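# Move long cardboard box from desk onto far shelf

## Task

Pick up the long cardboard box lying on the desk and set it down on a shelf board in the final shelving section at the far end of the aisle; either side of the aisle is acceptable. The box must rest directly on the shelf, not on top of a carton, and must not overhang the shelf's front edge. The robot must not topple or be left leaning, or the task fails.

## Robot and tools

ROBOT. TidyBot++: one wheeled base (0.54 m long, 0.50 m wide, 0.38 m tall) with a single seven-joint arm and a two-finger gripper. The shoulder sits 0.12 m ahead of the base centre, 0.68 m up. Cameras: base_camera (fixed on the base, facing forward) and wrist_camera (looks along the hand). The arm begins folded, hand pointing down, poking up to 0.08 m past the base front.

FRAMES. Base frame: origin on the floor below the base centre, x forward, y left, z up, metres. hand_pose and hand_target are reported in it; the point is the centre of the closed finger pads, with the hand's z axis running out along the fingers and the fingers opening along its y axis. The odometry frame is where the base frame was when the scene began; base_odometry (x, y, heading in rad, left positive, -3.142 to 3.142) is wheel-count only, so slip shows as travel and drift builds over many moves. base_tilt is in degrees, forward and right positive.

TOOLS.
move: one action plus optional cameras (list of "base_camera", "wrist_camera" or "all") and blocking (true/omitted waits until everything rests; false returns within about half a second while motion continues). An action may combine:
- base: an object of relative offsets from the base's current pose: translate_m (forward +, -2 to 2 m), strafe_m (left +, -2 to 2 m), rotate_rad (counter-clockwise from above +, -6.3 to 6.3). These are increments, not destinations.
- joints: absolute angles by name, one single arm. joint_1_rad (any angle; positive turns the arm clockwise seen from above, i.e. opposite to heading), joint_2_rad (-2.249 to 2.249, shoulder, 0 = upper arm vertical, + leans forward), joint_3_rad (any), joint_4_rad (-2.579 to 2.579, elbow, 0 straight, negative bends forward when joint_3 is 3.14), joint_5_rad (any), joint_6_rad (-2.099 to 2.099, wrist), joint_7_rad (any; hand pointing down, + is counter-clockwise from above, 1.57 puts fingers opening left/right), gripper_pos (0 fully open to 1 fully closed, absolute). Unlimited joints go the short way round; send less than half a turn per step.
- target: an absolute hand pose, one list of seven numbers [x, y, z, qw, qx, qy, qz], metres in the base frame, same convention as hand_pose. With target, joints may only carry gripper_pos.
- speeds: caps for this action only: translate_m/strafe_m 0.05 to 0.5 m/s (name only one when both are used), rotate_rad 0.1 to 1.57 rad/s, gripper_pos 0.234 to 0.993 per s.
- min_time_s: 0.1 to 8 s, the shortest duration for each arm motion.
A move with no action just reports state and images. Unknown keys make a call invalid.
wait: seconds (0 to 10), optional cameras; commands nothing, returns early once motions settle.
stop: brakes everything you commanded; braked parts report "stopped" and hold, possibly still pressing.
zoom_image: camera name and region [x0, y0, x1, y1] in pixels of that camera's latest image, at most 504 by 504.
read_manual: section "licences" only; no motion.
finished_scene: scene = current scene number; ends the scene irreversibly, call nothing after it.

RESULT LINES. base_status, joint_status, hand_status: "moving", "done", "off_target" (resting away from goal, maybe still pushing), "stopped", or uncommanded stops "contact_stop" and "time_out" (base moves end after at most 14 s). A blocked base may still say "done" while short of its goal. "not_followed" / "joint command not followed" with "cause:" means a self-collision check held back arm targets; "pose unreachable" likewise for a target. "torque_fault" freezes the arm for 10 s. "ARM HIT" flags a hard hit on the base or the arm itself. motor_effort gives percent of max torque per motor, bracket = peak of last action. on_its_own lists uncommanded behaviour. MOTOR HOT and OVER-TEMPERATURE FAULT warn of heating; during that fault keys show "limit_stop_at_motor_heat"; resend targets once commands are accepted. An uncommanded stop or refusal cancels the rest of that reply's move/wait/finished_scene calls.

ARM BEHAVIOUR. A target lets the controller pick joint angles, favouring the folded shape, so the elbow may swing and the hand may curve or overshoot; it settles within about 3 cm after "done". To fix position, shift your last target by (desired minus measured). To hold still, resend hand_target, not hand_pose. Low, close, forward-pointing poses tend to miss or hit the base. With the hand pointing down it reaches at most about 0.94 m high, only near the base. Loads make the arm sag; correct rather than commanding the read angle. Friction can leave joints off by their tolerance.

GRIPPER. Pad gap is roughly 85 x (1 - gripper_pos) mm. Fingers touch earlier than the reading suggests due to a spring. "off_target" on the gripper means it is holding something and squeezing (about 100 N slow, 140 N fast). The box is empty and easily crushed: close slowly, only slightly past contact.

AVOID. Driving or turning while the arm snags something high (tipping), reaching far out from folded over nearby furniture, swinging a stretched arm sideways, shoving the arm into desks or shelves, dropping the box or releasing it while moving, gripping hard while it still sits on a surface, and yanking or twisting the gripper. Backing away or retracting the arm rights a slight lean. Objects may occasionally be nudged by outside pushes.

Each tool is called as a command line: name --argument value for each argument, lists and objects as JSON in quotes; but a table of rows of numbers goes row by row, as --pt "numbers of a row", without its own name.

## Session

move --joints '{"joint_2_rad": -0.358, "joint_4_rad": -2.2, "joint_6_rad": 0.1}' --cameras '["all"]'

move --base '{"rotate_rad": 1.25}' --cameras '["all"]'

move --base '{"rotate_rad": 1.25}' --cameras '["all"]'

move --base '{"rotate_rad": 1.25}' --cameras '["all"]'

move --base '{"rotate_rad": 1.25}' --cameras '["all"]'

Scene clock: 1.93 s.
move: done
base_odometry: x=+0.000 y=+0.000 heading=+0.000
base_tilt: forward=-0.4 right=-0.1
base_status: not commanded
joint_positions: joint_1_rad=-0.018 joint_2_rad=-0.378 joint_3_rad=+3.148 joint_4_rad=-2.220 joint_5_rad=+0.020 joint_6_rad=+0.044 joint_7_rad=+1.620 gripper_pos=+0.002
joint_status: all done
motor_effort: joint_1_rad=+0(1) joint_2_rad=-7(8) joint_3_rad=+0(0) joint_4_rad=+18(19) joint_5_rad=+0(1) joint_6_rad=+9(10) joint_7_rad=+1(1)
hand_pose: x=+0.5699 y=+0.0066 z=+0.9185 quat_wxyz=(+0.017, +0.782, +0.032, +0.622)
hand_target: x=+0.5812 y=+0.0070 z=+0.9387 quat_wxyz=(+0.017, +0.764, +0.031, +0.644)
hand_status: not commanded
pictures: base_camera, wrist_camera
Images, in order (width x height): base_camera 644x364, wrist_camera 644x476.

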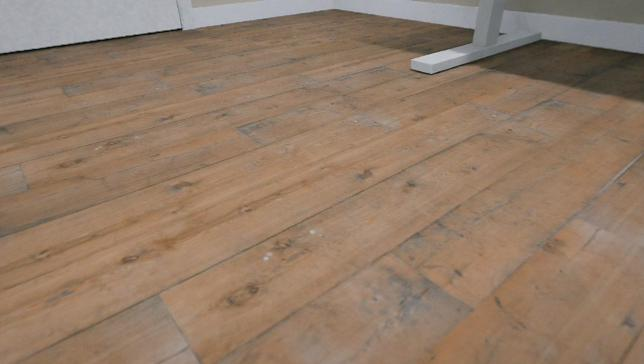

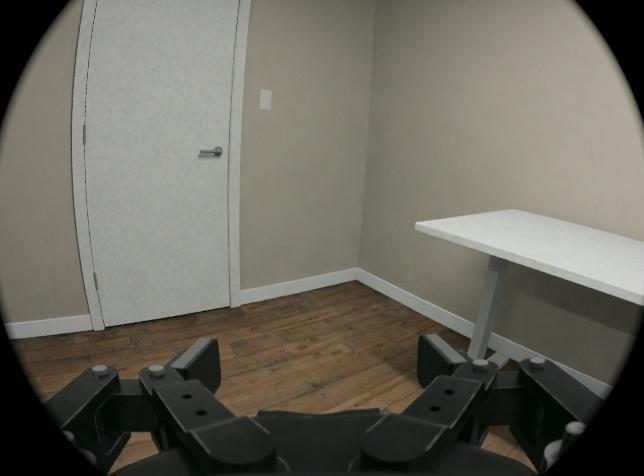

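Scene clock: 4.00 s.
move: done
base_odometry: x=+0.000 y=+0.000 heading=+1.249
base_tilt: forward=-0.4 right=-0.1
base_status: done
joint_positions: joint_1_rad=-0.018 joint_2_rad=-0.375 joint_3_rad=+3.146 joint_4_rad=-2.220 joint_5_rad=+0.020 joint_6_rad=+0.047 joint_7_rad=+1.620 gripper_pos=+0.002
joint_status: not commanded
motor_effort: joint_1_rad=+0(2) joint_2_rad=-6(8) joint_3_rad=+0(2) joint_4_rad=+18(19) joint_5_rad=+0(0) joint_6_rad=+9(9) joint_7_rad=+0(1)
hand_pose: x=+0.5709 y=+0.0075 z=+0.9181 quat_wxyz=(+0.016, +0.782, +0.033, +0.622)
hand_target: x=+0.5812 y=+0.0070 z=+0.9387 quat_wxyz=(+0.017, +0.764, +0.031, +0.644)
hand_status: not commanded
pictures: base_camera, wrist_camera
Images, in order (width x height): base_camera 644x364, wrist_camera 644x476.

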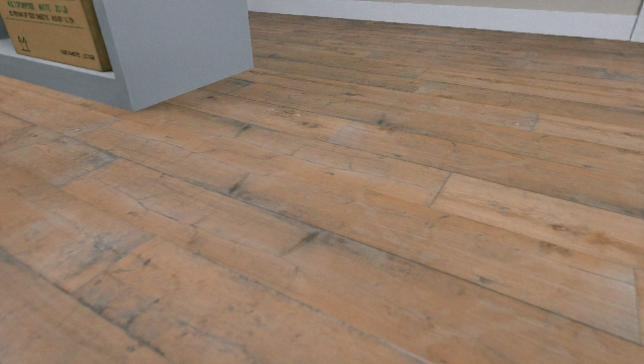

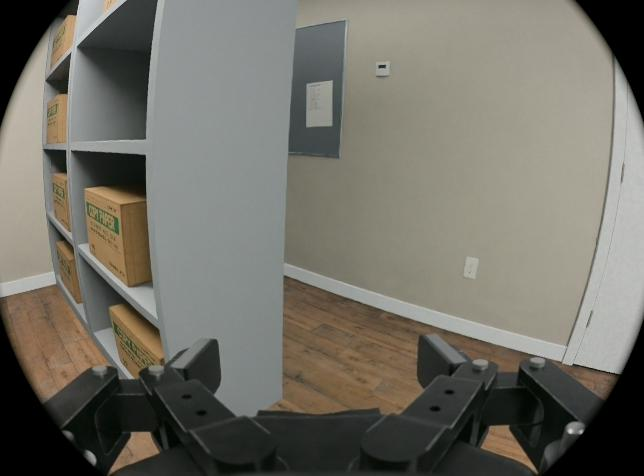

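Scene clock: 6.07 s.
move: done
base_odometry: x=+0.000 y=+0.000 heading=+2.499
base_tilt: forward=-0.3 right=-0.1
base_status: done
joint_positions: joint_1_rad=-0.018 joint_2_rad=-0.374 joint_3_rad=+3.145 joint_4_rad=-2.220 joint_5_rad=+0.020 joint_6_rad=+0.047 joint_7_rad=+1.620 gripper_pos=+0.002
joint_status: not commanded
motor_effort: joint_1_rad=+0(2) joint_2_rad=-7(8) joint_3_rad=+0(2) joint_4_rad=+18(19) joint_5_rad=+0(1) joint_6_rad=+9(10) joint_7_rad=+0(1)
hand_pose: x=+0.5710 y=+0.0081 z=+0.9180 quat_wxyz=(+0.016, +0.782, +0.033, +0.622)
hand_target: x=+0.5812 y=+0.0070 z=+0.9387 quat_wxyz=(+0.017, +0.764, +0.031, +0.644)
hand_status: not commanded
pictures: base_camera, wrist_camera
Images, in order (width x height): base_camera 644x364, wrist_camera 644x476.

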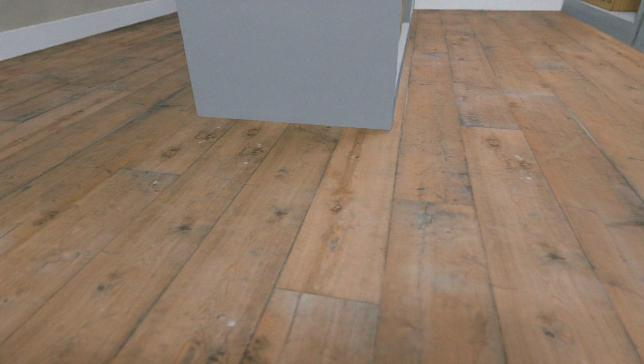

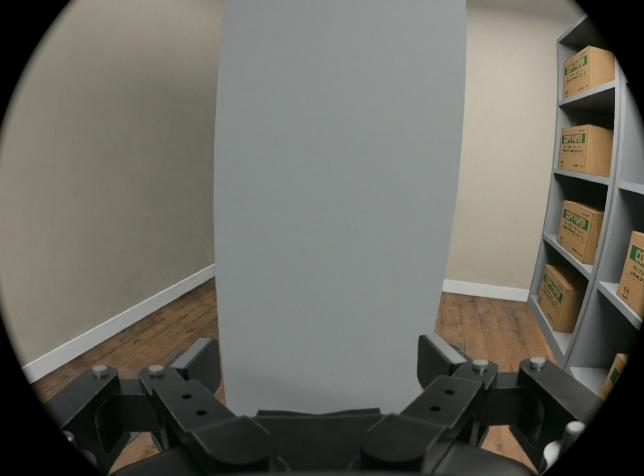

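Scene clock: 8.13 s.
move: done
base_odometry: x=+0.000 y=+0.000 heading=-2.535
base_tilt: forward=-0.4 right=-0.1
base_status: done
joint_positions: joint_1_rad=-0.018 joint_2_rad=-0.374 joint_3_rad=+3.145 joint_4_rad=-2.220 joint_5_rad=+0.020 joint_6_rad=+0.047 joint_7_rad=+1.620 gripper_pos=+0.002
joint_status: not commanded
motor_effort: joint_1_rad=+1(2) joint_2_rad=-7(8) joint_3_rad=+0(2) joint_4_rad=+18(19) joint_5_rad=+0(0) joint_6_rad=+8(9) joint_7_rad=+0(1)
hand_pose: x=+0.5710 y=+0.0083 z=+0.9179 quat_wxyz=(+0.016, +0.782, +0.033, +0.622)
hand_target: x=+0.5812 y=+0.0070 z=+0.9387 quat_wxyz=(+0.017, +0.764, +0.031, +0.644)
hand_status: not commanded
pictures: base_camera, wrist_camera
Images, in order (width x height): base_camera 644x364, wrist_camera 644x476.

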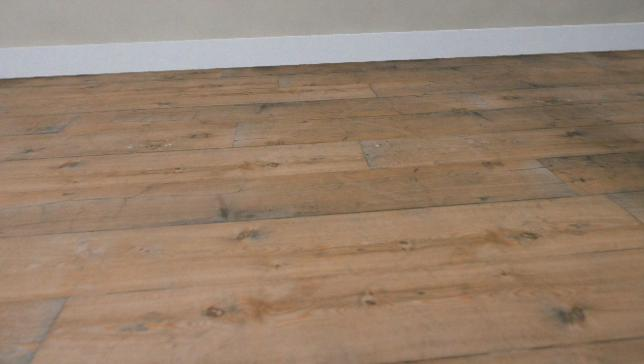

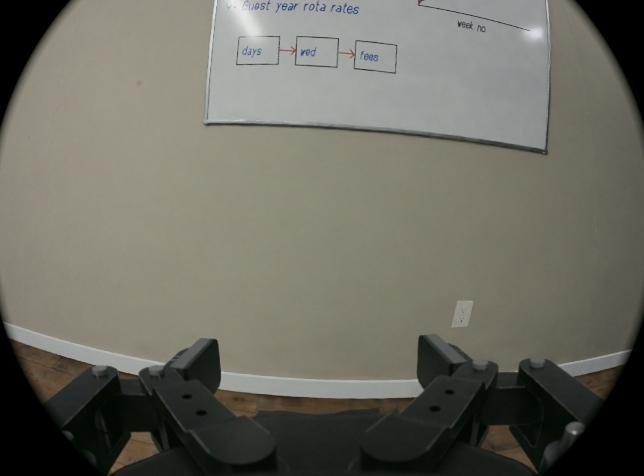

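Scene clock: 10.20 s.
move: done
base_odometry: x=+0.000 y=+0.000 heading=-1.286
base_tilt: forward=-0.3 right=-0.1
base_status: done
joint_positions: joint_1_rad=-0.018 joint_2_rad=-0.374 joint_3_rad=+3.145 joint_4_rad=-2.220 joint_5_rad=+0.020 joint_6_rad=+0.047 joint_7_rad=+1.620 gripper_pos=+0.002
joint_status: not commanded
motor_effort: joint_1_rad=+1(2) joint_2_rad=-7(8) joint_3_rad=+0(2) joint_4_rad=+17(19) joint_5_rad=+0(1) joint_6_rad=+8(10) joint_7_rad=+1(1)
hand_pose: x=+0.5711 y=+0.0084 z=+0.9179 quat_wxyz=(+0.016, +0.782, +0.033, +0.622)
hand_target: x=+0.5812 y=+0.0070 z=+0.9387 quat_wxyz=(+0.017, +0.764, +0.031, +0.644)
hand_status: not commanded
pictures: base_camera, wrist_camera
Images, in order (width x height): base_camera 644x364, wrist_camera 644x476.

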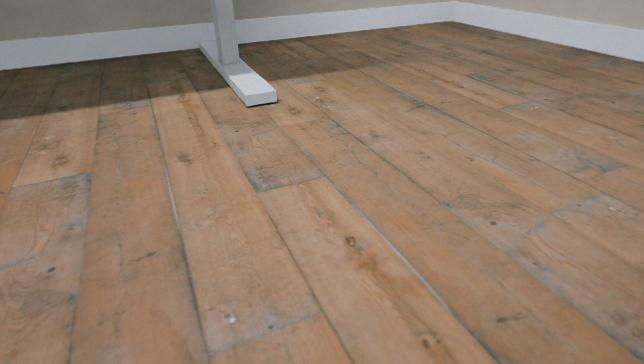

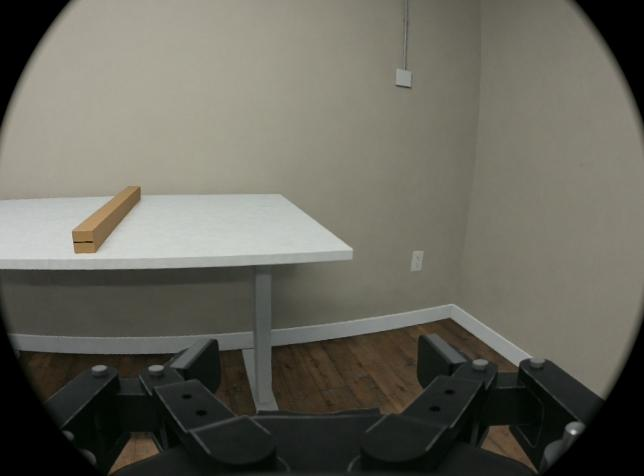

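move --base '{"translate_m": 0.46, "strafe_m": 0.469, "rotate_rad": 0.316}' --joints '{"joint_1_rad": 0.0, "joint_6_rad": -0.2}' --cameras '["all"]'

Scene clock: 35.53 s.
move: done
base_odometry: x=+0.580 y=-0.310 heading=-0.970
base_tilt: forward=-0.4 right=-0.1
base_status: done
joint_positions: joint_1_rad=-0.007 joint_2_rad=-0.363 joint_3_rad=+3.147 joint_4_rad=-2.215 joint_5_rad=+0.020 joint_6_rad=-0.180 joint_7_rad=+1.620 gripper_pos=+0.002
joint_status: all done
motor_effort: joint_1_rad=+1(2) joint_2_rad=-7(9) joint_3_rad=+0(3) joint_4_rad=+18(20) joint_5_rad=+0(1) joint_6_rad=+8(10) joint_7_rad=+0(1)
hand_pose: x=+0.5504 y=+0.0008 z=+0.8494 quat_wxyz=(+0.019, +0.850, +0.029, +0.526)
hand_target: x=+0.5519 y=-0.0029 z=+0.8504 quat_wxyz=(+0.020, +0.852, +0.025, +0.522)
hand_status: not commanded
pictures: base_camera, wrist_camera
Images, in order (width x height): base_camera 644x364, wrist_camera 644x476.

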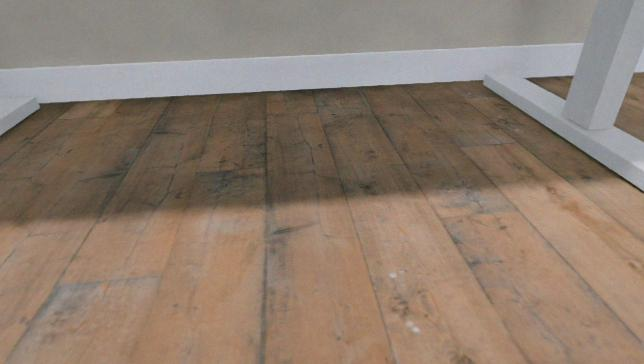

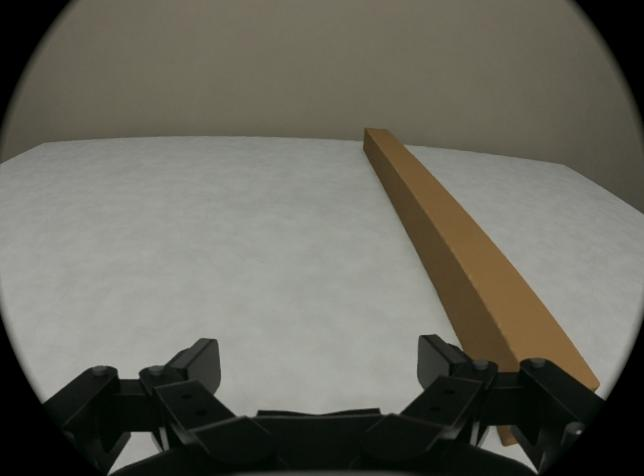

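move --joints '{"joint_1_rad": 0.0, "joint_2_rad": 0.076, "joint_3_rad": 3.1416, "joint_4_rad": -1.2, "joint_5_rad": 0.0, "joint_6_rad": -0.9, "joint_7_rad": 1.55}'

move --base '{"translate_m": 0.2, "strafe_m": -0.12, "rotate_rad": 0.012}' --speeds '{"translate_m": 0.2}' --joints '{"joint_2_rad": 0.2, "joint_4_rad": -1.1, "joint_6_rad": -1.80}' --cameras '["wrist_camera"]'

Scene clock: 55.03 s.
move: done
base_odometry: x=+0.580 y=-0.310 heading=-0.970
base_tilt: forward=-0.4 right=-0.1
base_status: not commanded
joint_positions: joint_1_rad=-0.007 joint_2_rad=+0.053 joint_3_rad=+3.147 joint_4_rad=-1.231 joint_5_rad=+0.020 joint_6_rad=-0.837 joint_7_rad=+1.592 gripper_pos=+0.002
joint_status: all done
motor_effort: joint_1_rad=+0(2) joint_2_rad=-20(21) joint_3_rad=+0(1) joint_4_rad=+18(20) joint_5_rad=+0(1) joint_6_rad=+8(10) joint_7_rad=+0(1)
hand_pose: x=+0.7081 y=-0.0022 z=+1.0284 quat_wxyz=(+0.015, +0.872, +0.012, +0.488)
hand_target: x=+0.7078 y=+0.0014 z=+1.0156 quat_wxyz=(-0.005, +0.886, -0.009, +0.464)
hand_status: not commanded
pictures: none

Scene clock: 57.07 s.
move: done
base_odometry: x=+0.594 y=-0.543 heading=-0.957
base_tilt: forward=-0.4 right=-0.1
base_status: done
joint_positions: joint_1_rad=-0.007 joint_2_rad=+0.189 joint_3_rad=+3.144 joint_4_rad=-1.127 joint_5_rad=+0.019 joint_6_rad=-1.751 joint_7_rad=+1.592 gripper_pos=+0.002
joint_status: all done
motor_effort: joint_1_rad=+1(3) joint_2_rad=-22(24) joint_3_rad=+0(2) joint_4_rad=+14(17) joint_5_rad=+0(1) joint_6_rad=+0(9) joint_7_rad=+1(1)
hand_pose: x=+0.5253 y=-0.0027 z=+0.8637 quat_wxyz=(+0.010, +0.999, +0.011, +0.037)
hand_target: x=+0.5184 y=+0.0014 z=+0.8672 quat_wxyz=(+0.000, +1.000, -0.010, +0.021)
hand_status: not commanded
Images, in order (width x height): wrist_camera 644x476.

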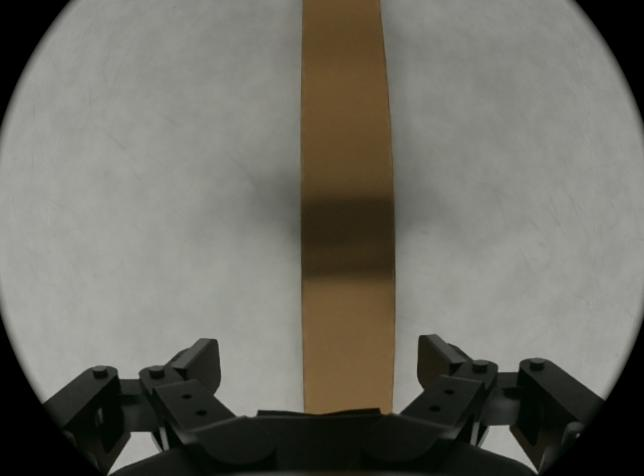

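move --base '{"translate_m": 0.05, "strafe_m": -0.014}' --speeds '{"translate_m": 0.1}'

move --joints '{"joint_2_rad": 0.37, "joint_4_rad": -0.94, "joint_6_rad": -1.78}' --min_time_s 1.5 --cameras '["wrist_camera"]'

Scene clock: 62.57 s.
move: done
base_odometry: x=+0.611 y=-0.592 heading=-0.958
base_tilt: forward=-0.4 right=-0.1
base_status: done
joint_positions: joint_1_rad=-0.007 joint_2_rad=+0.194 joint_3_rad=+3.144 joint_4_rad=-1.127 joint_5_rad=+0.019 joint_6_rad=-1.755 joint_7_rad=+1.592 gripper_pos=+0.002
joint_status: not commanded
motor_effort: joint_1_rad=+0(4) joint_2_rad=-21(25) joint_3_rad=-1(2) joint_4_rad=+14(15) joint_5_rad=+0(2) joint_6_rad=+1(2) joint_7_rad=+0(1)
hand_pose: x=+0.5253 y=-0.0026 z=+0.8619 quat_wxyz=(+0.010, +0.999, +0.011, +0.033)
hand_target: x=+0.5184 y=+0.0014 z=+0.8672 quat_wxyz=(+0.000, +1.000, -0.010, +0.021)
hand_status: not commanded
pictures: none

Scene clock: 64.40 s.
move: done
base_odometry: x=+0.611 y=-0.592 heading=-0.958
base_tilt: forward=-0.3 right=-0.1
base_status: not commanded
joint_positions: joint_1_rad=-0.007 joint_2_rad=+0.349 joint_3_rad=+3.144 joint_4_rad=-0.968 joint_5_rad=+0.019 joint_6_rad=-1.755 joint_7_rad=+1.592 gripper_pos=+0.002
joint_status: all done
motor_effort: joint_1_rad=+1(1) joint_2_rad=-26(28) joint_3_rad=-1(1) joint_4_rad=+14(15) joint_5_rad=+0(1) joint_6_rad=+1(2) joint_7_rad=+1(1)
hand_pose: x=+0.5890 y=-0.0022 z=+0.8456 quat_wxyz=(+0.010, +0.999, +0.011, +0.035)
hand_target: x=+0.5909 y=+0.0014 z=+0.8443 quat_wxyz=(+0.000, +1.000, -0.010, +0.026)
hand_status: not commanded
Images, in order (width x height): wrist_camera 644x476.

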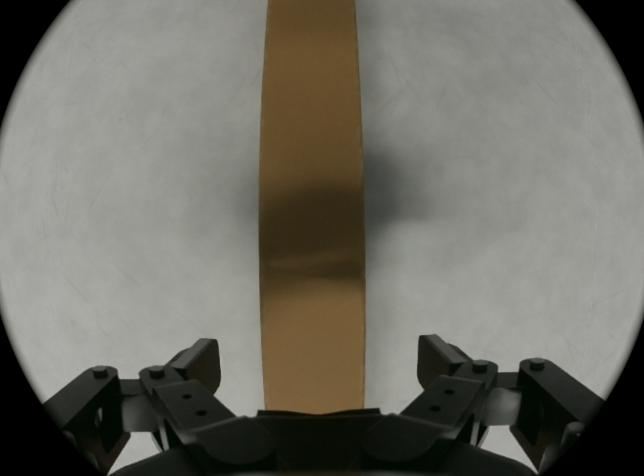

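move --joints '{"joint_2_rad": 0.432, "gripper_pos": 0.36}' --speeds '{"gripper_pos": 0.234}' --min_time_s 1.5 --cameras '["wrist_camera"]'

Scene clock: 68.93 s.
move: done
base_odometry: x=+0.611 y=-0.592 heading=-0.958
base_tilt: forward=-0.3 right=-0.1
base_status: not commanded
joint_positions: joint_1_rad=-0.007 joint_2_rad=+0.408 joint_3_rad=+3.144 joint_4_rad=-0.968 joint_5_rad=+0.019 joint_6_rad=-1.755 joint_7_rad=+1.592 gripper_pos=+0.359
joint_status: all done
motor_effort: joint_1_rad=+1(1) joint_2_rad=-29(29) joint_3_rad=-1(1) joint_4_rad=+14(15) joint_5_rad=+1(1) joint_6_rad=+0(1) joint_7_rad=+0(1)
hand_pose: x=+0.5978 y=-0.0022 z=+0.8177 quat_wxyz=(+0.010, +1.000, +0.011, +0.006)
hand_target: x=+0.6001 y=+0.0014 z=+0.8147 quat_wxyz=(+0.000, +1.000, -0.010, -0.005)
hand_status: not commanded
Images, in order (width x height): wrist_camera 644x476.

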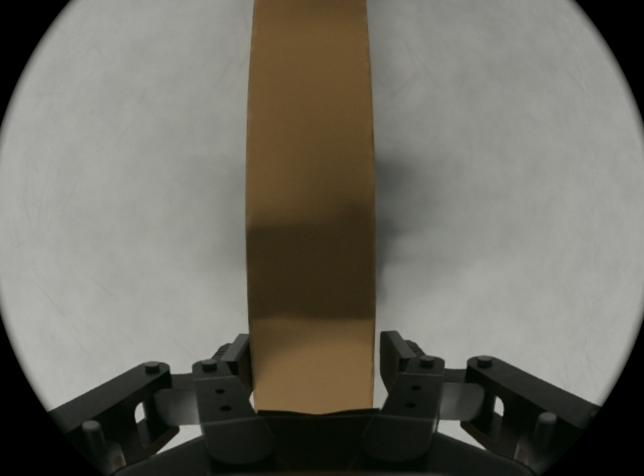

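move --joints '{"gripper_pos": 0.415}' --speeds '{"gripper_pos": 0.234}'

move --joints '{"gripper_pos": 0.44}' --speeds '{"gripper_pos": 0.234}'

move --joints '{"gripper_pos": 0.456}' --speeds '{"gripper_pos": 0.234}' --cameras '["wrist_camera"]'

zoom_image --camera "wrist_camera" --region '[220, 300, 420, 420]'

Scene clock: 74.13 s.
move: done
base_odometry: x=+0.611 y=-0.592 heading=-0.958
base_tilt: forward=-0.4 right=-0.1
base_status: not commanded
joint_positions: joint_1_rad=-0.007 joint_2_rad=+0.408 joint_3_rad=+3.144 joint_4_rad=-0.968 joint_5_rad=+0.019 joint_6_rad=-1.755 joint_7_rad=+1.592 gripper_pos=+0.415
joint_status: all done
motor_effort: joint_1_rad=+0(1) joint_2_rad=-28(28) joint_3_rad=+0(1) joint_4_rad=+13(14) joint_5_rad=+1(1) joint_6_rad=+0(1) joint_7_rad=+1(1)
hand_pose: x=+0.5978 y=-0.0022 z=+0.8177 quat_wxyz=(+0.010, +1.000, +0.011, +0.006)
hand_target: x=+0.6001 y=+0.0014 z=+0.8147 quat_wxyz=(+0.000, +1.000, -0.010, -0.005)
hand_status: not commanded
pictures: none

Scene clock: 74.83 s.
move: done
base_odometry: x=+0.611 y=-0.592 heading=-0.958
base_tilt: forward=-0.3 right=-0.1
base_status: not commanded
joint_positions: joint_1_rad=-0.007 joint_2_rad=+0.408 joint_3_rad=+3.144 joint_4_rad=-0.968 joint_5_rad=+0.019 joint_6_rad=-1.755 joint_7_rad=+1.591 gripper_pos=+0.439
joint_status: all done
motor_effort: joint_1_rad=+0(1) joint_2_rad=-28(28) joint_3_rad=-1(1) joint_4_rad=+15(15) joint_5_rad=+1(1) joint_6_rad=+0(1) joint_7_rad=+0(1)
hand_pose: x=+0.5979 y=-0.0022 z=+0.8178 quat_wxyz=(+0.010, +1.000, +0.011, +0.006)
hand_target: x=+0.6001 y=+0.0014 z=+0.8147 quat_wxyz=(+0.000, +1.000, -0.010, -0.005)
hand_status: not commanded
pictures: none

Scene clock: 75.63 s.
move: done
base_odometry: x=+0.611 y=-0.592 heading=-0.958
base_tilt: forward=-0.4 right=-0.1
base_status: not commanded
joint_positions: joint_1_rad=-0.007 joint_2_rad=+0.408 joint_3_rad=+3.144 joint_4_rad=-0.967 joint_5_rad=+0.019 joint_6_rad=-1.755 joint_7_rad=+1.591 gripper_pos=+0.452
joint_status: all done
motor_effort: joint_1_rad=+0(1) joint_2_rad=-27(28) joint_3_rad=-1(1) joint_4_rad=+14(14) joint_5_rad=+0(1) joint_6_rad=+0(1) joint_7_rad=+0(1)
hand_pose: x=+0.5979 y=-0.0022 z=+0.8178 quat_wxyz=(+0.010, +1.000, +0.011, +0.006)
hand_target: x=+0.6001 y=+0.0014 z=+0.8147 quat_wxyz=(+0.000, +1.000, -0.010, -0.005)
hand_status: not commanded
Images, in order (width x height): wrist_camera 644x476.

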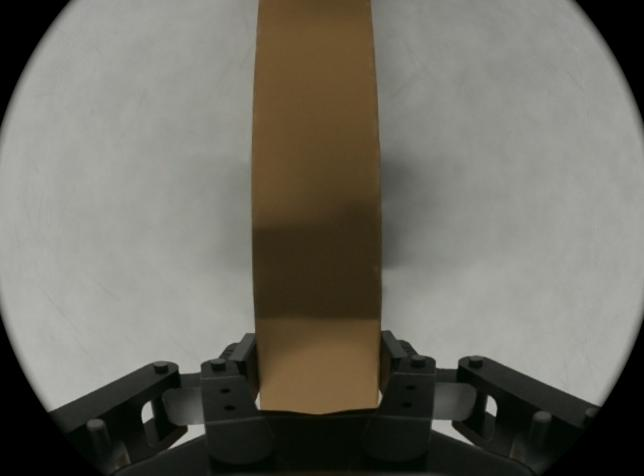

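Scaled by 2.520.

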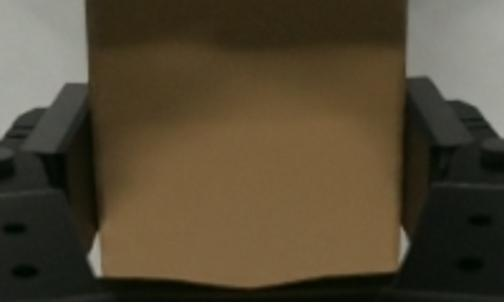

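move --joints '{"joint_2_rad": 0.27}' --min_time_s 2

move --base '{"translate_m": -0.75}' --speeds '{"translate_m": 0.35}' --cameras '["wrist_camera"]'

move --joints '{"joint_2_rad": -0.178, "joint_4_rad": -2.16, "joint_6_rad": -1.16, "joint_7_rad": -0.06}' --min_time_s 3.5 --cameras '["wrist_camera"]'

move --base '{"translate_m": -0.379, "strafe_m": 0.065, "rotate_rad": -3.075}' --speeds '{"rotate_rad": 0.8}' --joints '{"joint_1_rad": 1.571}' --min_time_s 3.5 --cameras '["all"]'

Scene clock: 90.10 s.
move: done
base_odometry: x=+0.611 y=-0.592 heading=-0.958
base_tilt: forward=-0.3 right=-0.1
base_status: not commanded
joint_positions: joint_1_rad=-0.007 joint_2_rad=+0.325 joint_3_rad=+3.144 joint_4_rad=-0.967 joint_5_rad=+0.019 joint_6_rad=-1.755 joint_7_rad=+1.591 gripper_pos=+0.452
joint_status: all done
motor_effort: joint_1_rad=+0(1) joint_2_rad=-26(30) joint_3_rad=-1(1) joint_4_rad=+14(15) joint_5_rad=+0(1) joint_6_rad=+1(1) joint_7_rad=+1(1)
hand_pose: x=+0.5850 y=-0.0022 z=+0.8572 quat_wxyz=(+0.010, +0.999, +0.010, +0.047)
hand_target: x=+0.5724 y=+0.0014 z=+0.8906 quat_wxyz=(-0.001, +0.997, -0.010, +0.076)
hand_status: not commanded
pictures: none

Scene clock: 93.23 s.
move: done
base_odometry: x=+0.179 y=+0.021 heading=-0.958
base_tilt: forward=-0.3 right=-0.1
base_status: done
joint_positions: joint_1_rad=-0.006 joint_2_rad=+0.309 joint_3_rad=+3.144 joint_4_rad=-0.967 joint_5_rad=+0.019 joint_6_rad=-1.755 joint_7_rad=+1.591 gripper_pos=+0.452
joint_status: not commanded
motor_effort: joint_1_rad=+1(2) joint_2_rad=-26(30) joint_3_rad=-1(2) joint_4_rad=+15(16) joint_5_rad=+0(1) joint_6_rad=+1(2) joint_7_rad=+1(1)
hand_pose: x=+0.5822 y=-0.0024 z=+0.8647 quat_wxyz=(+0.010, +0.998, +0.010, +0.055)
hand_target: x=+0.5724 y=+0.0014 z=+0.8906 quat_wxyz=(-0.001, +0.997, -0.010, +0.076)
hand_status: not commanded
Images, in order (width x height): wrist_camera 644x476.

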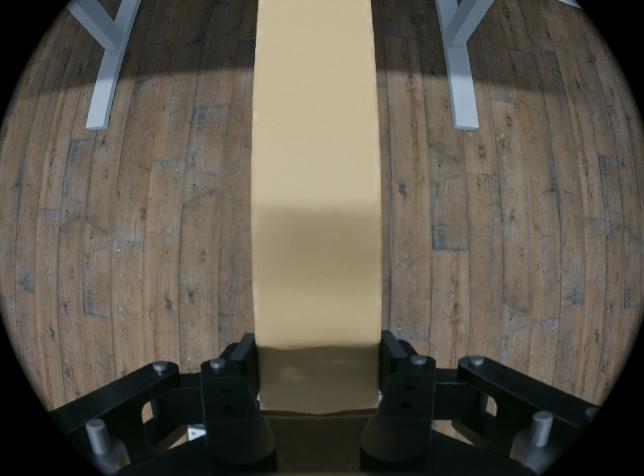

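Scene clock: 97.37 s.
move: done
base_odometry: x=+0.179 y=+0.021 heading=-0.958
base_tilt: forward=-0.4 right=-0.1
base_status: not commanded
joint_positions: joint_1_rad=-0.006 joint_2_rad=-0.143 joint_3_rad=+3.144 joint_4_rad=-2.137 joint_5_rad=+0.019 joint_6_rad=-1.209 joint_7_rad=-0.017 gripper_pos=+0.452
joint_status: all done
motor_effort: joint_1_rad=+0(1) joint_2_rad=-8(26) joint_3_rad=+0(1) joint_4_rad=+13(16) joint_5_rad=+0(1) joint_6_rad=-1(2) joint_7_rad=+0(2)
hand_pose: x=+0.3265 y=-0.0033 z=+0.6585 quat_wxyz=(+0.028, +0.705, -0.709, -0.015)
hand_target: x=+0.3325 y=+0.0014 z=+0.6590 quat_wxyz=(+0.000, +0.686, -0.728, +0.000)
hand_status: not commanded
Images, in order (width x height): wrist_camera 644x476.

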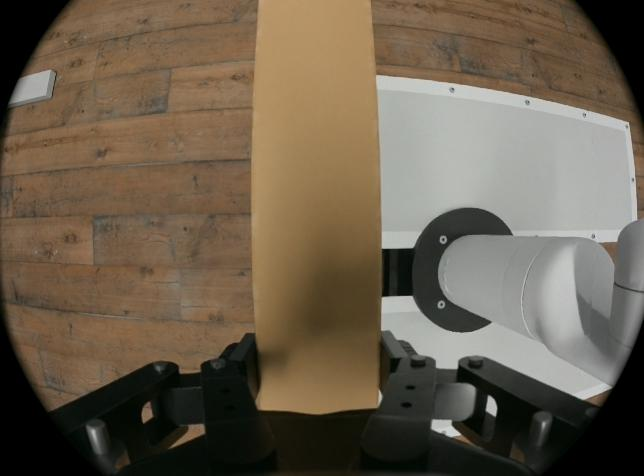

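Scene clock: 102.20 s.
move: done
base_odometry: x=+0.014 y=+0.369 heading=+2.251
base_tilt: forward=-0.4 right=-0.1
base_status: done
joint_positions: joint_1_rad=+1.554 joint_2_rad=-0.154 joint_3_rad=+3.144 joint_4_rad=-2.140 joint_5_rad=+0.018 joint_6_rad=-1.204 joint_7_rad=-0.018 gripper_pos=+0.452
joint_status: all done
motor_effort: joint_1_rad=+0(2) joint_2_rad=-8(11) joint_3_rad=+0(1) joint_4_rad=+13(14) joint_5_rad=+1(1) joint_6_rad=+0(2) joint_7_rad=+0(2)
hand_pose: x=+0.1182 y=-0.2084 z=+0.6599 quat_wxyz=(+0.009, +0.002, -1.000, -0.024)
hand_target: x=+0.1203 y=-0.2135 z=+0.6590 quat_wxyz=(+0.000, -0.030, -1.000, +0.000)
hand_status: not commanded
pictures: base_camera, wrist_camera
Images, in order (width x height): base_camera 644x364, wrist_camera 644x476.

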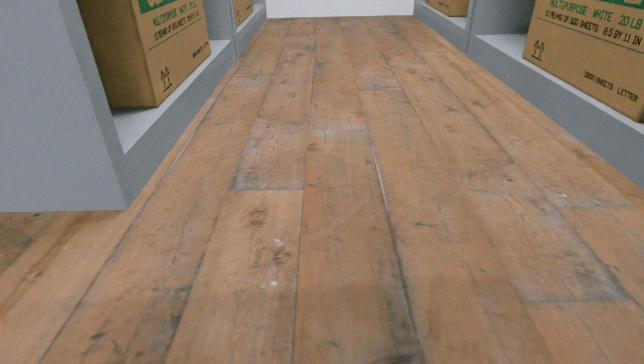

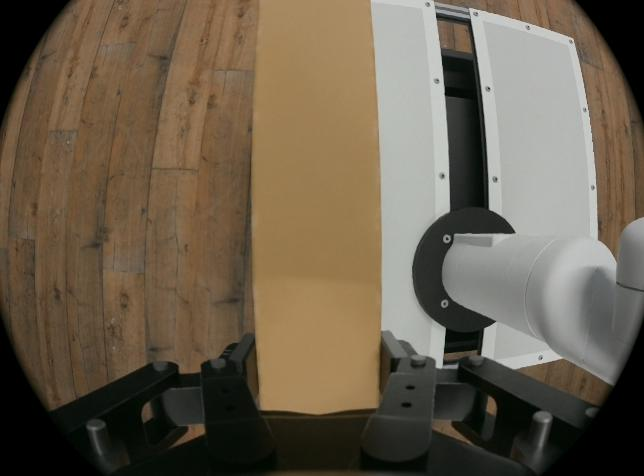

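move --joints '{"joint_1_rad": -0.35, "joint_2_rad": -0.482, "joint_4_rad": -1.732, "joint_6_rad": -0.6}' --min_time_s 3 --cameras '["all"]'

zoom_image --camera "wrist_camera" --region '[0, 0, 260, 400]'

zoom_image --camera "base_camera" --region '[0, 0, 322, 364]'

zoom_image --camera "base_camera" --region '[322, 0, 644, 364]'

Scene clock: 122.97 s.
move: done
base_odometry: x=+0.014 y=+0.369 heading=+2.251
base_tilt: forward=-0.3 right=-0.1
base_status: not commanded
joint_positions: joint_1_rad=-0.331 joint_2_rad=-0.452 joint_3_rad=+3.144 joint_4_rad=-1.766 joint_5_rad=+0.018 joint_6_rad=-0.660 joint_7_rad=-0.019 gripper_pos=+0.452
joint_status: all done
motor_effort: joint_1_rad=+1(1) joint_2_rad=-5(9) joint_3_rad=+0(1) joint_4_rad=+18(19) joint_5_rad=+0(1) joint_6_rad=+9(10) joint_7_rad=+1(2)
hand_pose: x=+0.5047 y=+0.1291 z=+1.0179 quat_wxyz=(-0.446, +0.676, -0.490, +0.323)
hand_target: x=+0.4967 y=+0.1393 z=+1.0680 quat_wxyz=(-0.503, +0.640, -0.477, +0.330)
hand_status: not commanded
pictures: base_camera, wrist_camera
Images, in order (width x height): base_camera 644x364, wrist_camera 644x476.

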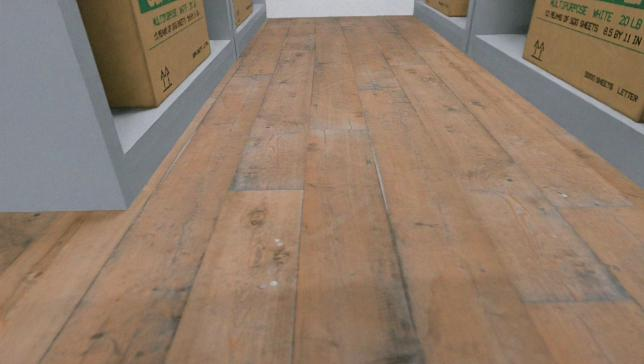

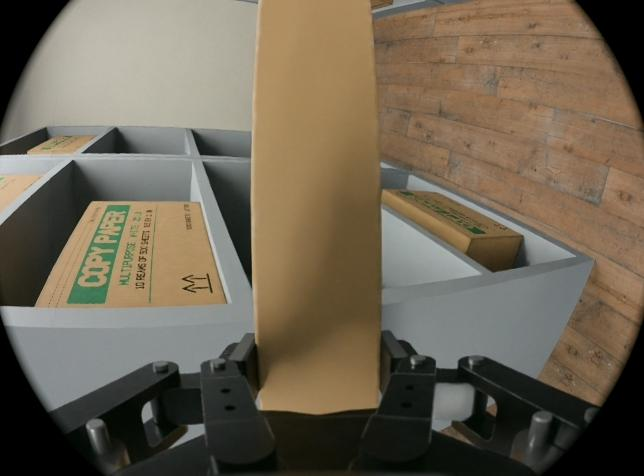

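Scaled by 1.260.

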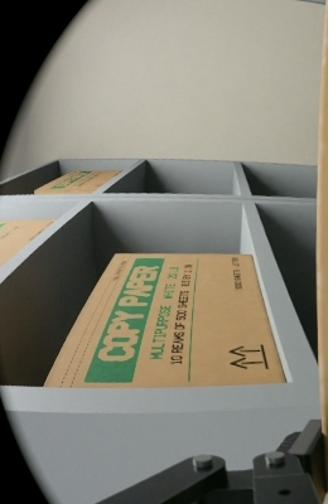

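Scaled by 1.385.

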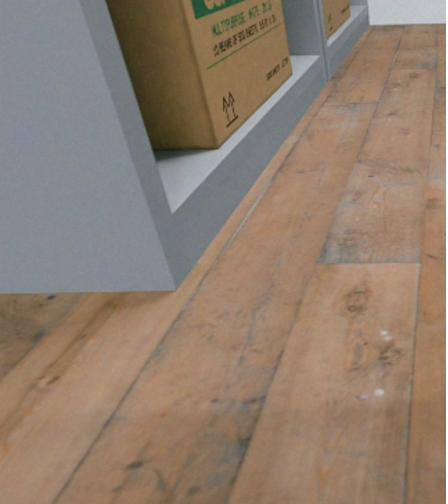

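Scaled by 1.385.

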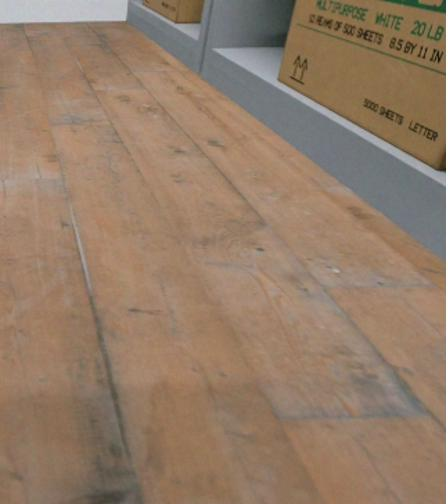

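move --base '{"translate_m": -0.007, "strafe_m": -0.202, "rotate_rad": -0.037}' --speeds '{"strafe_m": 0.15}' --joints '{"joint_1_rad": -1.571, "joint_2_rad": -0.178, "joint_4_rad": -2.16, "joint_6_rad": -1.16}' --min_time_s 3.5 --cameras '["all"]'

zoom_image --camera "base_camera" --region '[0, 0, 322, 364]'

zoom_image --camera "base_camera" --region '[322, 0, 644, 364]'

Scene clock: 143.13 s.
move: done
base_odometry: x=+0.176 y=+0.491 heading=+2.214
base_tilt: forward=-0.3 right=-0.1
base_status: done
joint_positions: joint_1_rad=-1.551 joint_2_rad=-0.198 joint_3_rad=+3.144 joint_4_rad=-2.135 joint_5_rad=+0.018 joint_6_rad=-1.107 joint_7_rad=-0.019 gripper_pos=+0.452
joint_status: all done
motor_effort: joint_1_rad=+1(2) joint_2_rad=-8(10) joint_3_rad=+0(3) joint_4_rad=+14(19) joint_5_rad=+0(1) joint_6_rad=+0(10) joint_7_rad=+0(1)
hand_pose: x=+0.1280 y=+0.2409 z=+0.6718 quat_wxyz=(-0.048, +0.999, -0.017, +0.008)
hand_target: x=+0.1176 y=+0.2135 z=+0.6590 quat_wxyz=(+0.000, +1.000, -0.030, +0.000)
hand_status: not commanded
pictures: base_camera, wrist_camera
Images, in order (width x height): base_camera 644x364, wrist_camera 644x476.

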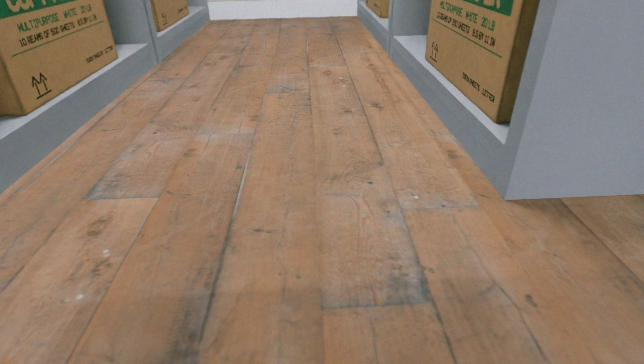

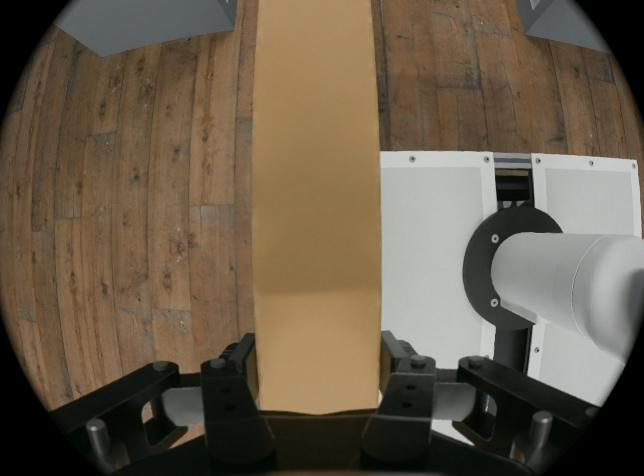

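Scaled by 1.385.

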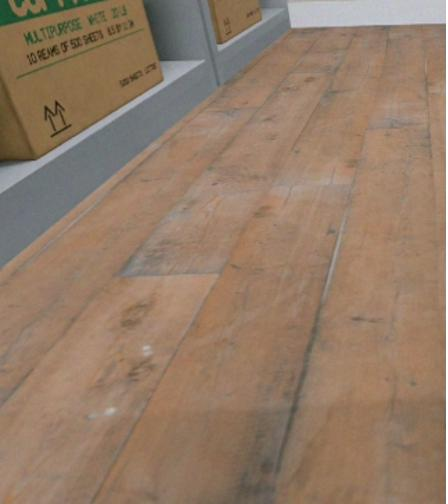

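Scaled by 1.385.

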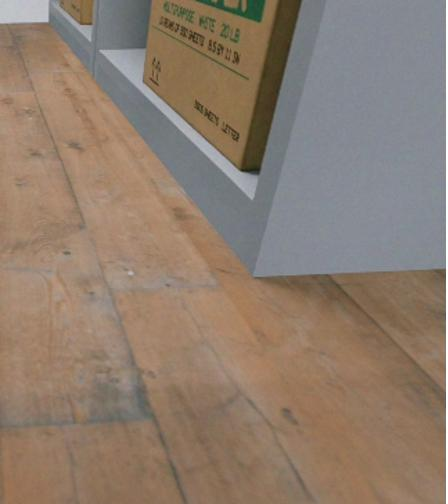

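move --base '{"translate_m": 1.2, "strafe_m": -0.02}' --speeds '{"translate_m": 0.4}' --cameras '["base_camera"]'

zoom_image --camera "base_camera" --region '[0, 0, 322, 364]'

zoom_image --camera "base_camera" --region '[322, 0, 644, 364]'

Scene clock: 154.73 s.
move: done
base_odometry: x=-0.527 y=+1.463 heading=+2.213
base_tilt: forward=-0.4 right=-0.1
base_status: done
joint_positions: joint_1_rad=-1.555 joint_2_rad=-0.196 joint_3_rad=+3.144 joint_4_rad=-2.135 joint_5_rad=+0.018 joint_6_rad=-1.111 joint_7_rad=-0.019 gripper_pos=+0.452
joint_status: not commanded
motor_effort: joint_1_rad=+1(2) joint_2_rad=-8(9) joint_3_rad=+0(2) joint_4_rad=+14(15) joint_5_rad=+0(1) joint_6_rad=+0(2) joint_7_rad=+1(1)
hand_pose: x=+0.1271 y=+0.2396 z=+0.6713 quat_wxyz=(-0.046, +0.999, -0.015, +0.008)
hand_target: x=+0.1176 y=+0.2135 z=+0.6590 quat_wxyz=(+0.000, +1.000, -0.030, +0.000)
hand_status: not commanded
Images, in order (width x height): base_camera 644x364.

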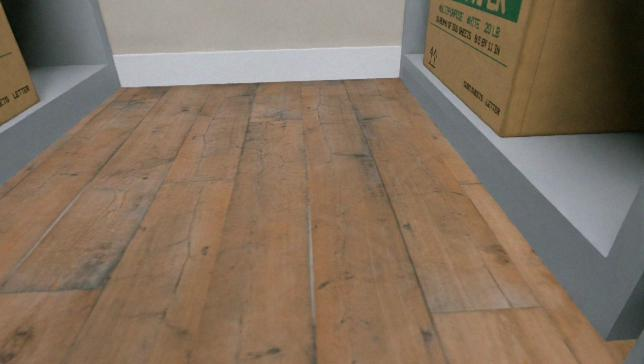

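Scaled by 1.385.

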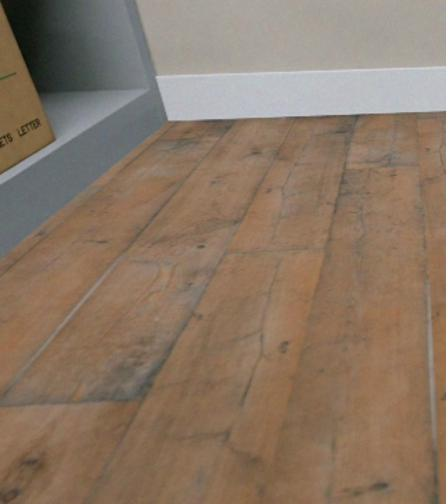

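Scaled by 1.385.

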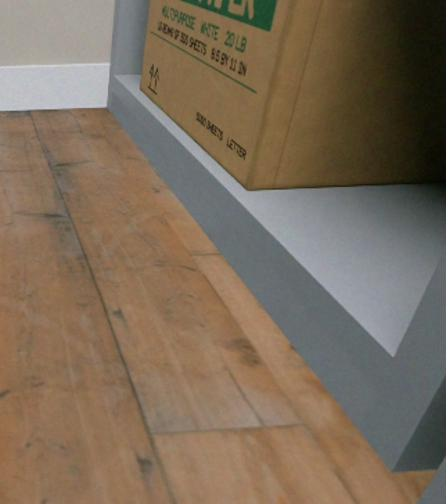

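move --base '{"translate_m": 0.82, "strafe_m": -0.02}' --speeds '{"translate_m": 0.35}' --cameras '["all"]'

zoom_image --camera "wrist_camera" --region '[0, 0, 280, 400]'

Scene clock: 169.17 s.
move: done
base_odometry: x=-1.003 y=+2.132 heading=+2.213
base_tilt: forward=-0.4 right=-0.1
base_status: done
joint_positions: joint_1_rad=-1.557 joint_2_rad=-0.196 joint_3_rad=+3.144 joint_4_rad=-2.135 joint_5_rad=+0.018 joint_6_rad=-1.111 joint_7_rad=-0.019 gripper_pos=+0.452
joint_status: not commanded
motor_effort: joint_1_rad=+1(2) joint_2_rad=-8(9) joint_3_rad=+0(2) joint_4_rad=+13(15) joint_5_rad=+0(2) joint_6_rad=+1(1) joint_7_rad=+1(1)
hand_pose: x=+0.1266 y=+0.2395 z=+0.6713 quat_wxyz=(-0.045, +0.999, -0.014, +0.008)
hand_target: x=+0.1176 y=+0.2135 z=+0.6590 quat_wxyz=(+0.000, +1.000, -0.030, +0.000)
hand_status: not commanded
pictures: base_camera, wrist_camera
Images, in order (width x height): base_camera 644x364, wrist_camera 644x476.

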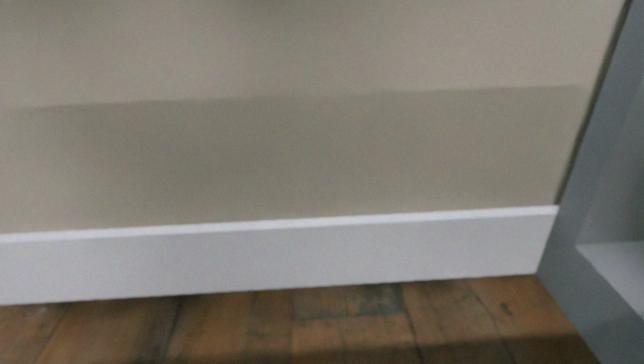

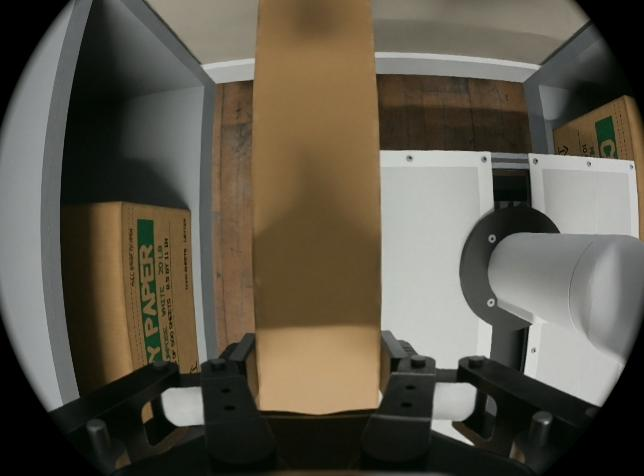

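Scaled by 1.260.

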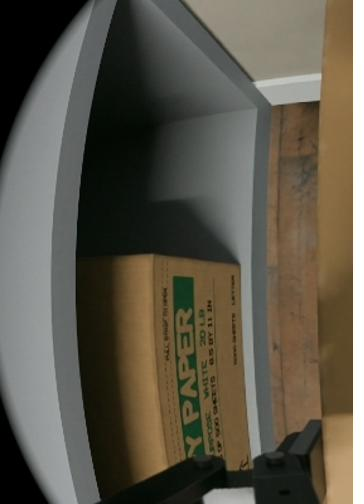

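move --base '{"translate_m": -0.035}' --speeds '{"translate_m": 0.15}' --joints '{"joint_2_rad": 0.34, "joint_4_rad": -1.77, "joint_6_rad": -0.63}' --min_time_s 4 --cameras '["wrist_camera"]'

Scene clock: 180.47 s.
move: done
base_odometry: x=-0.982 y=+2.104 heading=+2.213
base_tilt: forward=-0.4 right=-0.1
base_status: done
joint_positions: joint_1_rad=-1.560 joint_2_rad=+0.322 joint_3_rad=+3.141 joint_4_rad=-1.799 joint_5_rad=+0.016 joint_6_rad=-0.682 joint_7_rad=-0.019 gripper_pos=+0.452
joint_status: all done
motor_effort: joint_1_rad=+0(2) joint_2_rad=-26(27) joint_3_rad=-1(1) joint_4_rad=+14(15) joint_5_rad=+0(1) joint_6_rad=+3(4) joint_7_rad=+1(1)
hand_pose: x=+0.1260 y=+0.5043 z=+0.6231 quat_wxyz=(-0.168, +0.986, -0.009, +0.005)
hand_target: x=+0.1175 y=+0.5318 z=+0.6305 quat_wxyz=(-0.199, +0.979, -0.029, -0.006)
hand_status: not commanded
Images, in order (width x height): wrist_camera 644x476.

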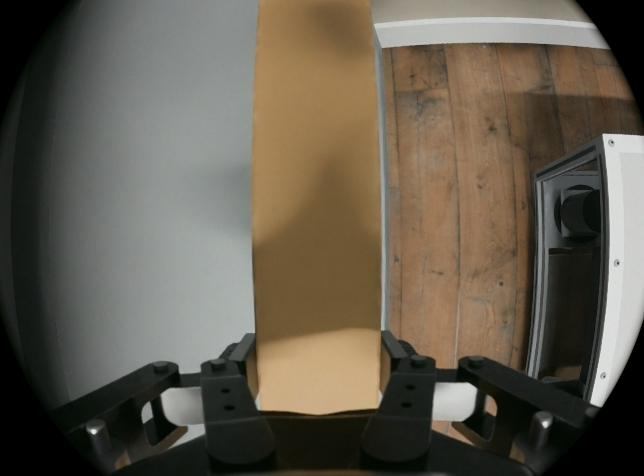

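move --joints '{"joint_2_rad": 0.55, "joint_4_rad": -1.455, "joint_6_rad": -0.78}' --min_time_s 2.5

move --joints '{"joint_2_rad": 0.60, "joint_4_rad": -1.47, "joint_6_rad": -0.73}' --min_time_s 1.5 --cameras '["wrist_camera"]'

Scene clock: 187.13 s.
move: done
base_odometry: x=-0.982 y=+2.104 heading=+2.213
base_tilt: forward=-0.4 right=-0.1
base_status: not commanded
joint_positions: joint_1_rad=-1.560 joint_2_rad=+0.529 joint_3_rad=+3.141 joint_4_rad=-1.485 joint_5_rad=+0.016 joint_6_rad=-0.726 joint_7_rad=-0.019 gripper_pos=+0.452
joint_status: all done
motor_effort: joint_1_rad=+0(1) joint_2_rad=-32(33) joint_3_rad=-1(1) joint_4_rad=+15(16) joint_5_rad=+0(1) joint_6_rad=+4(5) joint_7_rad=+1(1)
hand_pose: x=+0.1273 y=+0.6177 z=+0.6238 quat_wxyz=(-0.199, +0.980, -0.009, +0.006)
hand_target: x=+0.1175 y=+0.6138 z=+0.6165 quat_wxyz=(-0.177, +0.984, -0.029, -0.005)
hand_status: not commanded
pictures: none

Scene clock: 188.90 s.
move: done
base_odometry: x=-0.982 y=+2.104 heading=+2.213
base_tilt: forward=-0.3 right=-0.1
base_status: not commanded
joint_positions: joint_1_rad=-1.560 joint_2_rad=+0.578 joint_3_rad=+3.141 joint_4_rad=-1.485 joint_5_rad=+0.016 joint_6_rad=-0.726 joint_7_rad=-0.019 gripper_pos=+0.452
joint_status: all done
motor_effort: joint_1_rad=+1(1) joint_2_rad=-33(34) joint_3_rad=-1(1) joint_4_rad=+14(16) joint_5_rad=+1(1) joint_6_rad=+3(5) joint_7_rad=+0(1)
hand_pose: x=+0.1273 y=+0.6141 z=+0.5937 quat_wxyz=(-0.175, +0.984, -0.009, +0.006)
hand_target: x=+0.1175 y=+0.6179 z=+0.5853 quat_wxyz=(-0.170, +0.985, -0.029, -0.005)
hand_status: not commanded
Images, in order (width x height): wrist_camera 644x476.

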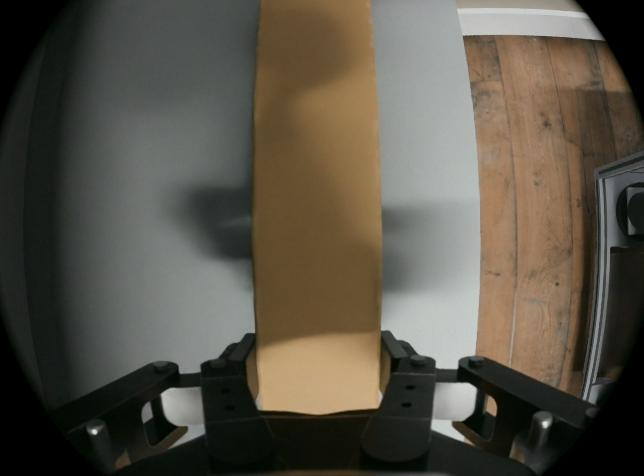

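move --joints '{"joint_2_rad": 0.705, "joint_4_rad": -1.255, "joint_6_rad": -1.0}' --min_time_s 2.5

move --joints '{"joint_2_rad": 0.81, "joint_4_rad": -1.046, "joint_6_rad": -1.22}' --min_time_s 2.5 --cameras '["wrist_camera"]'

Scene clock: 196.20 s.
move: done
base_odometry: x=-0.982 y=+2.104 heading=+2.213
base_tilt: forward=-0.4 right=-0.2
base_status: not commanded
joint_positions: joint_1_rad=-1.560 joint_2_rad=+0.673 joint_3_rad=+3.141 joint_4_rad=-1.280 joint_5_rad=+0.016 joint_6_rad=-0.944 joint_7_rad=-0.019 gripper_pos=+0.452
joint_status: all done
motor_effort: joint_1_rad=+1(2) joint_2_rad=-35(36) joint_3_rad=-1(1) joint_4_rad=+14(15) joint_5_rad=+1(1) joint_6_rad=+2(5) joint_7_rad=+1(1)
hand_pose: x=+0.1282 y=+0.6294 z=+0.5916 quat_wxyz=(-0.122, +0.992, -0.011, +0.007)
hand_target: x=+0.1175 y=+0.6197 z=+0.5768 quat_wxyz=(-0.091, +0.995, -0.030, -0.003)
hand_status: not commanded
pictures: none

Scene clock: 199.00 s.
move: done
base_odometry: x=-0.982 y=+2.104 heading=+2.213
base_tilt: forward=-0.4 right=-0.1
base_status: not commanded
joint_positions: joint_1_rad=-1.560 joint_2_rad=+0.773 joint_3_rad=+3.141 joint_4_rad=-1.072 joint_5_rad=+0.016 joint_6_rad=-1.171 joint_7_rad=-0.019 gripper_pos=+0.452
joint_status: all done
motor_effort: joint_1_rad=+1(2) joint_2_rad=-36(37) joint_3_rad=+0(1) joint_4_rad=+13(15) joint_5_rad=+1(1) joint_6_rad=+2(4) joint_7_rad=+0(1)
hand_pose: x=+0.1288 y=+0.6354 z=+0.5892 quat_wxyz=(-0.063, +0.998, -0.012, +0.007)
hand_target: x=+0.1175 y=+0.6268 z=+0.5728 quat_wxyz=(-0.033, +0.999, -0.030, -0.001)
hand_status: not commanded
Images, in order (width x height): wrist_camera 644x476.

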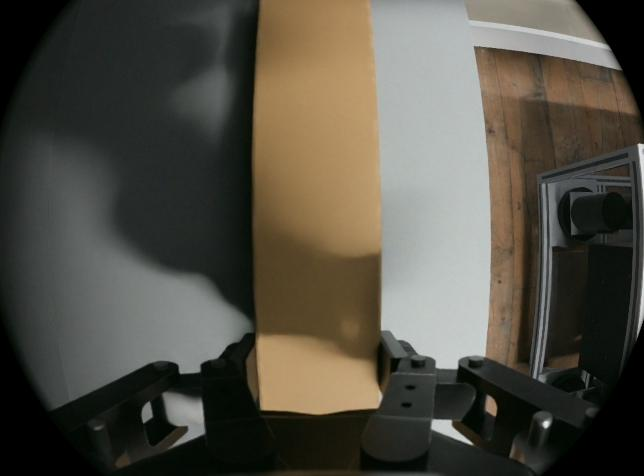

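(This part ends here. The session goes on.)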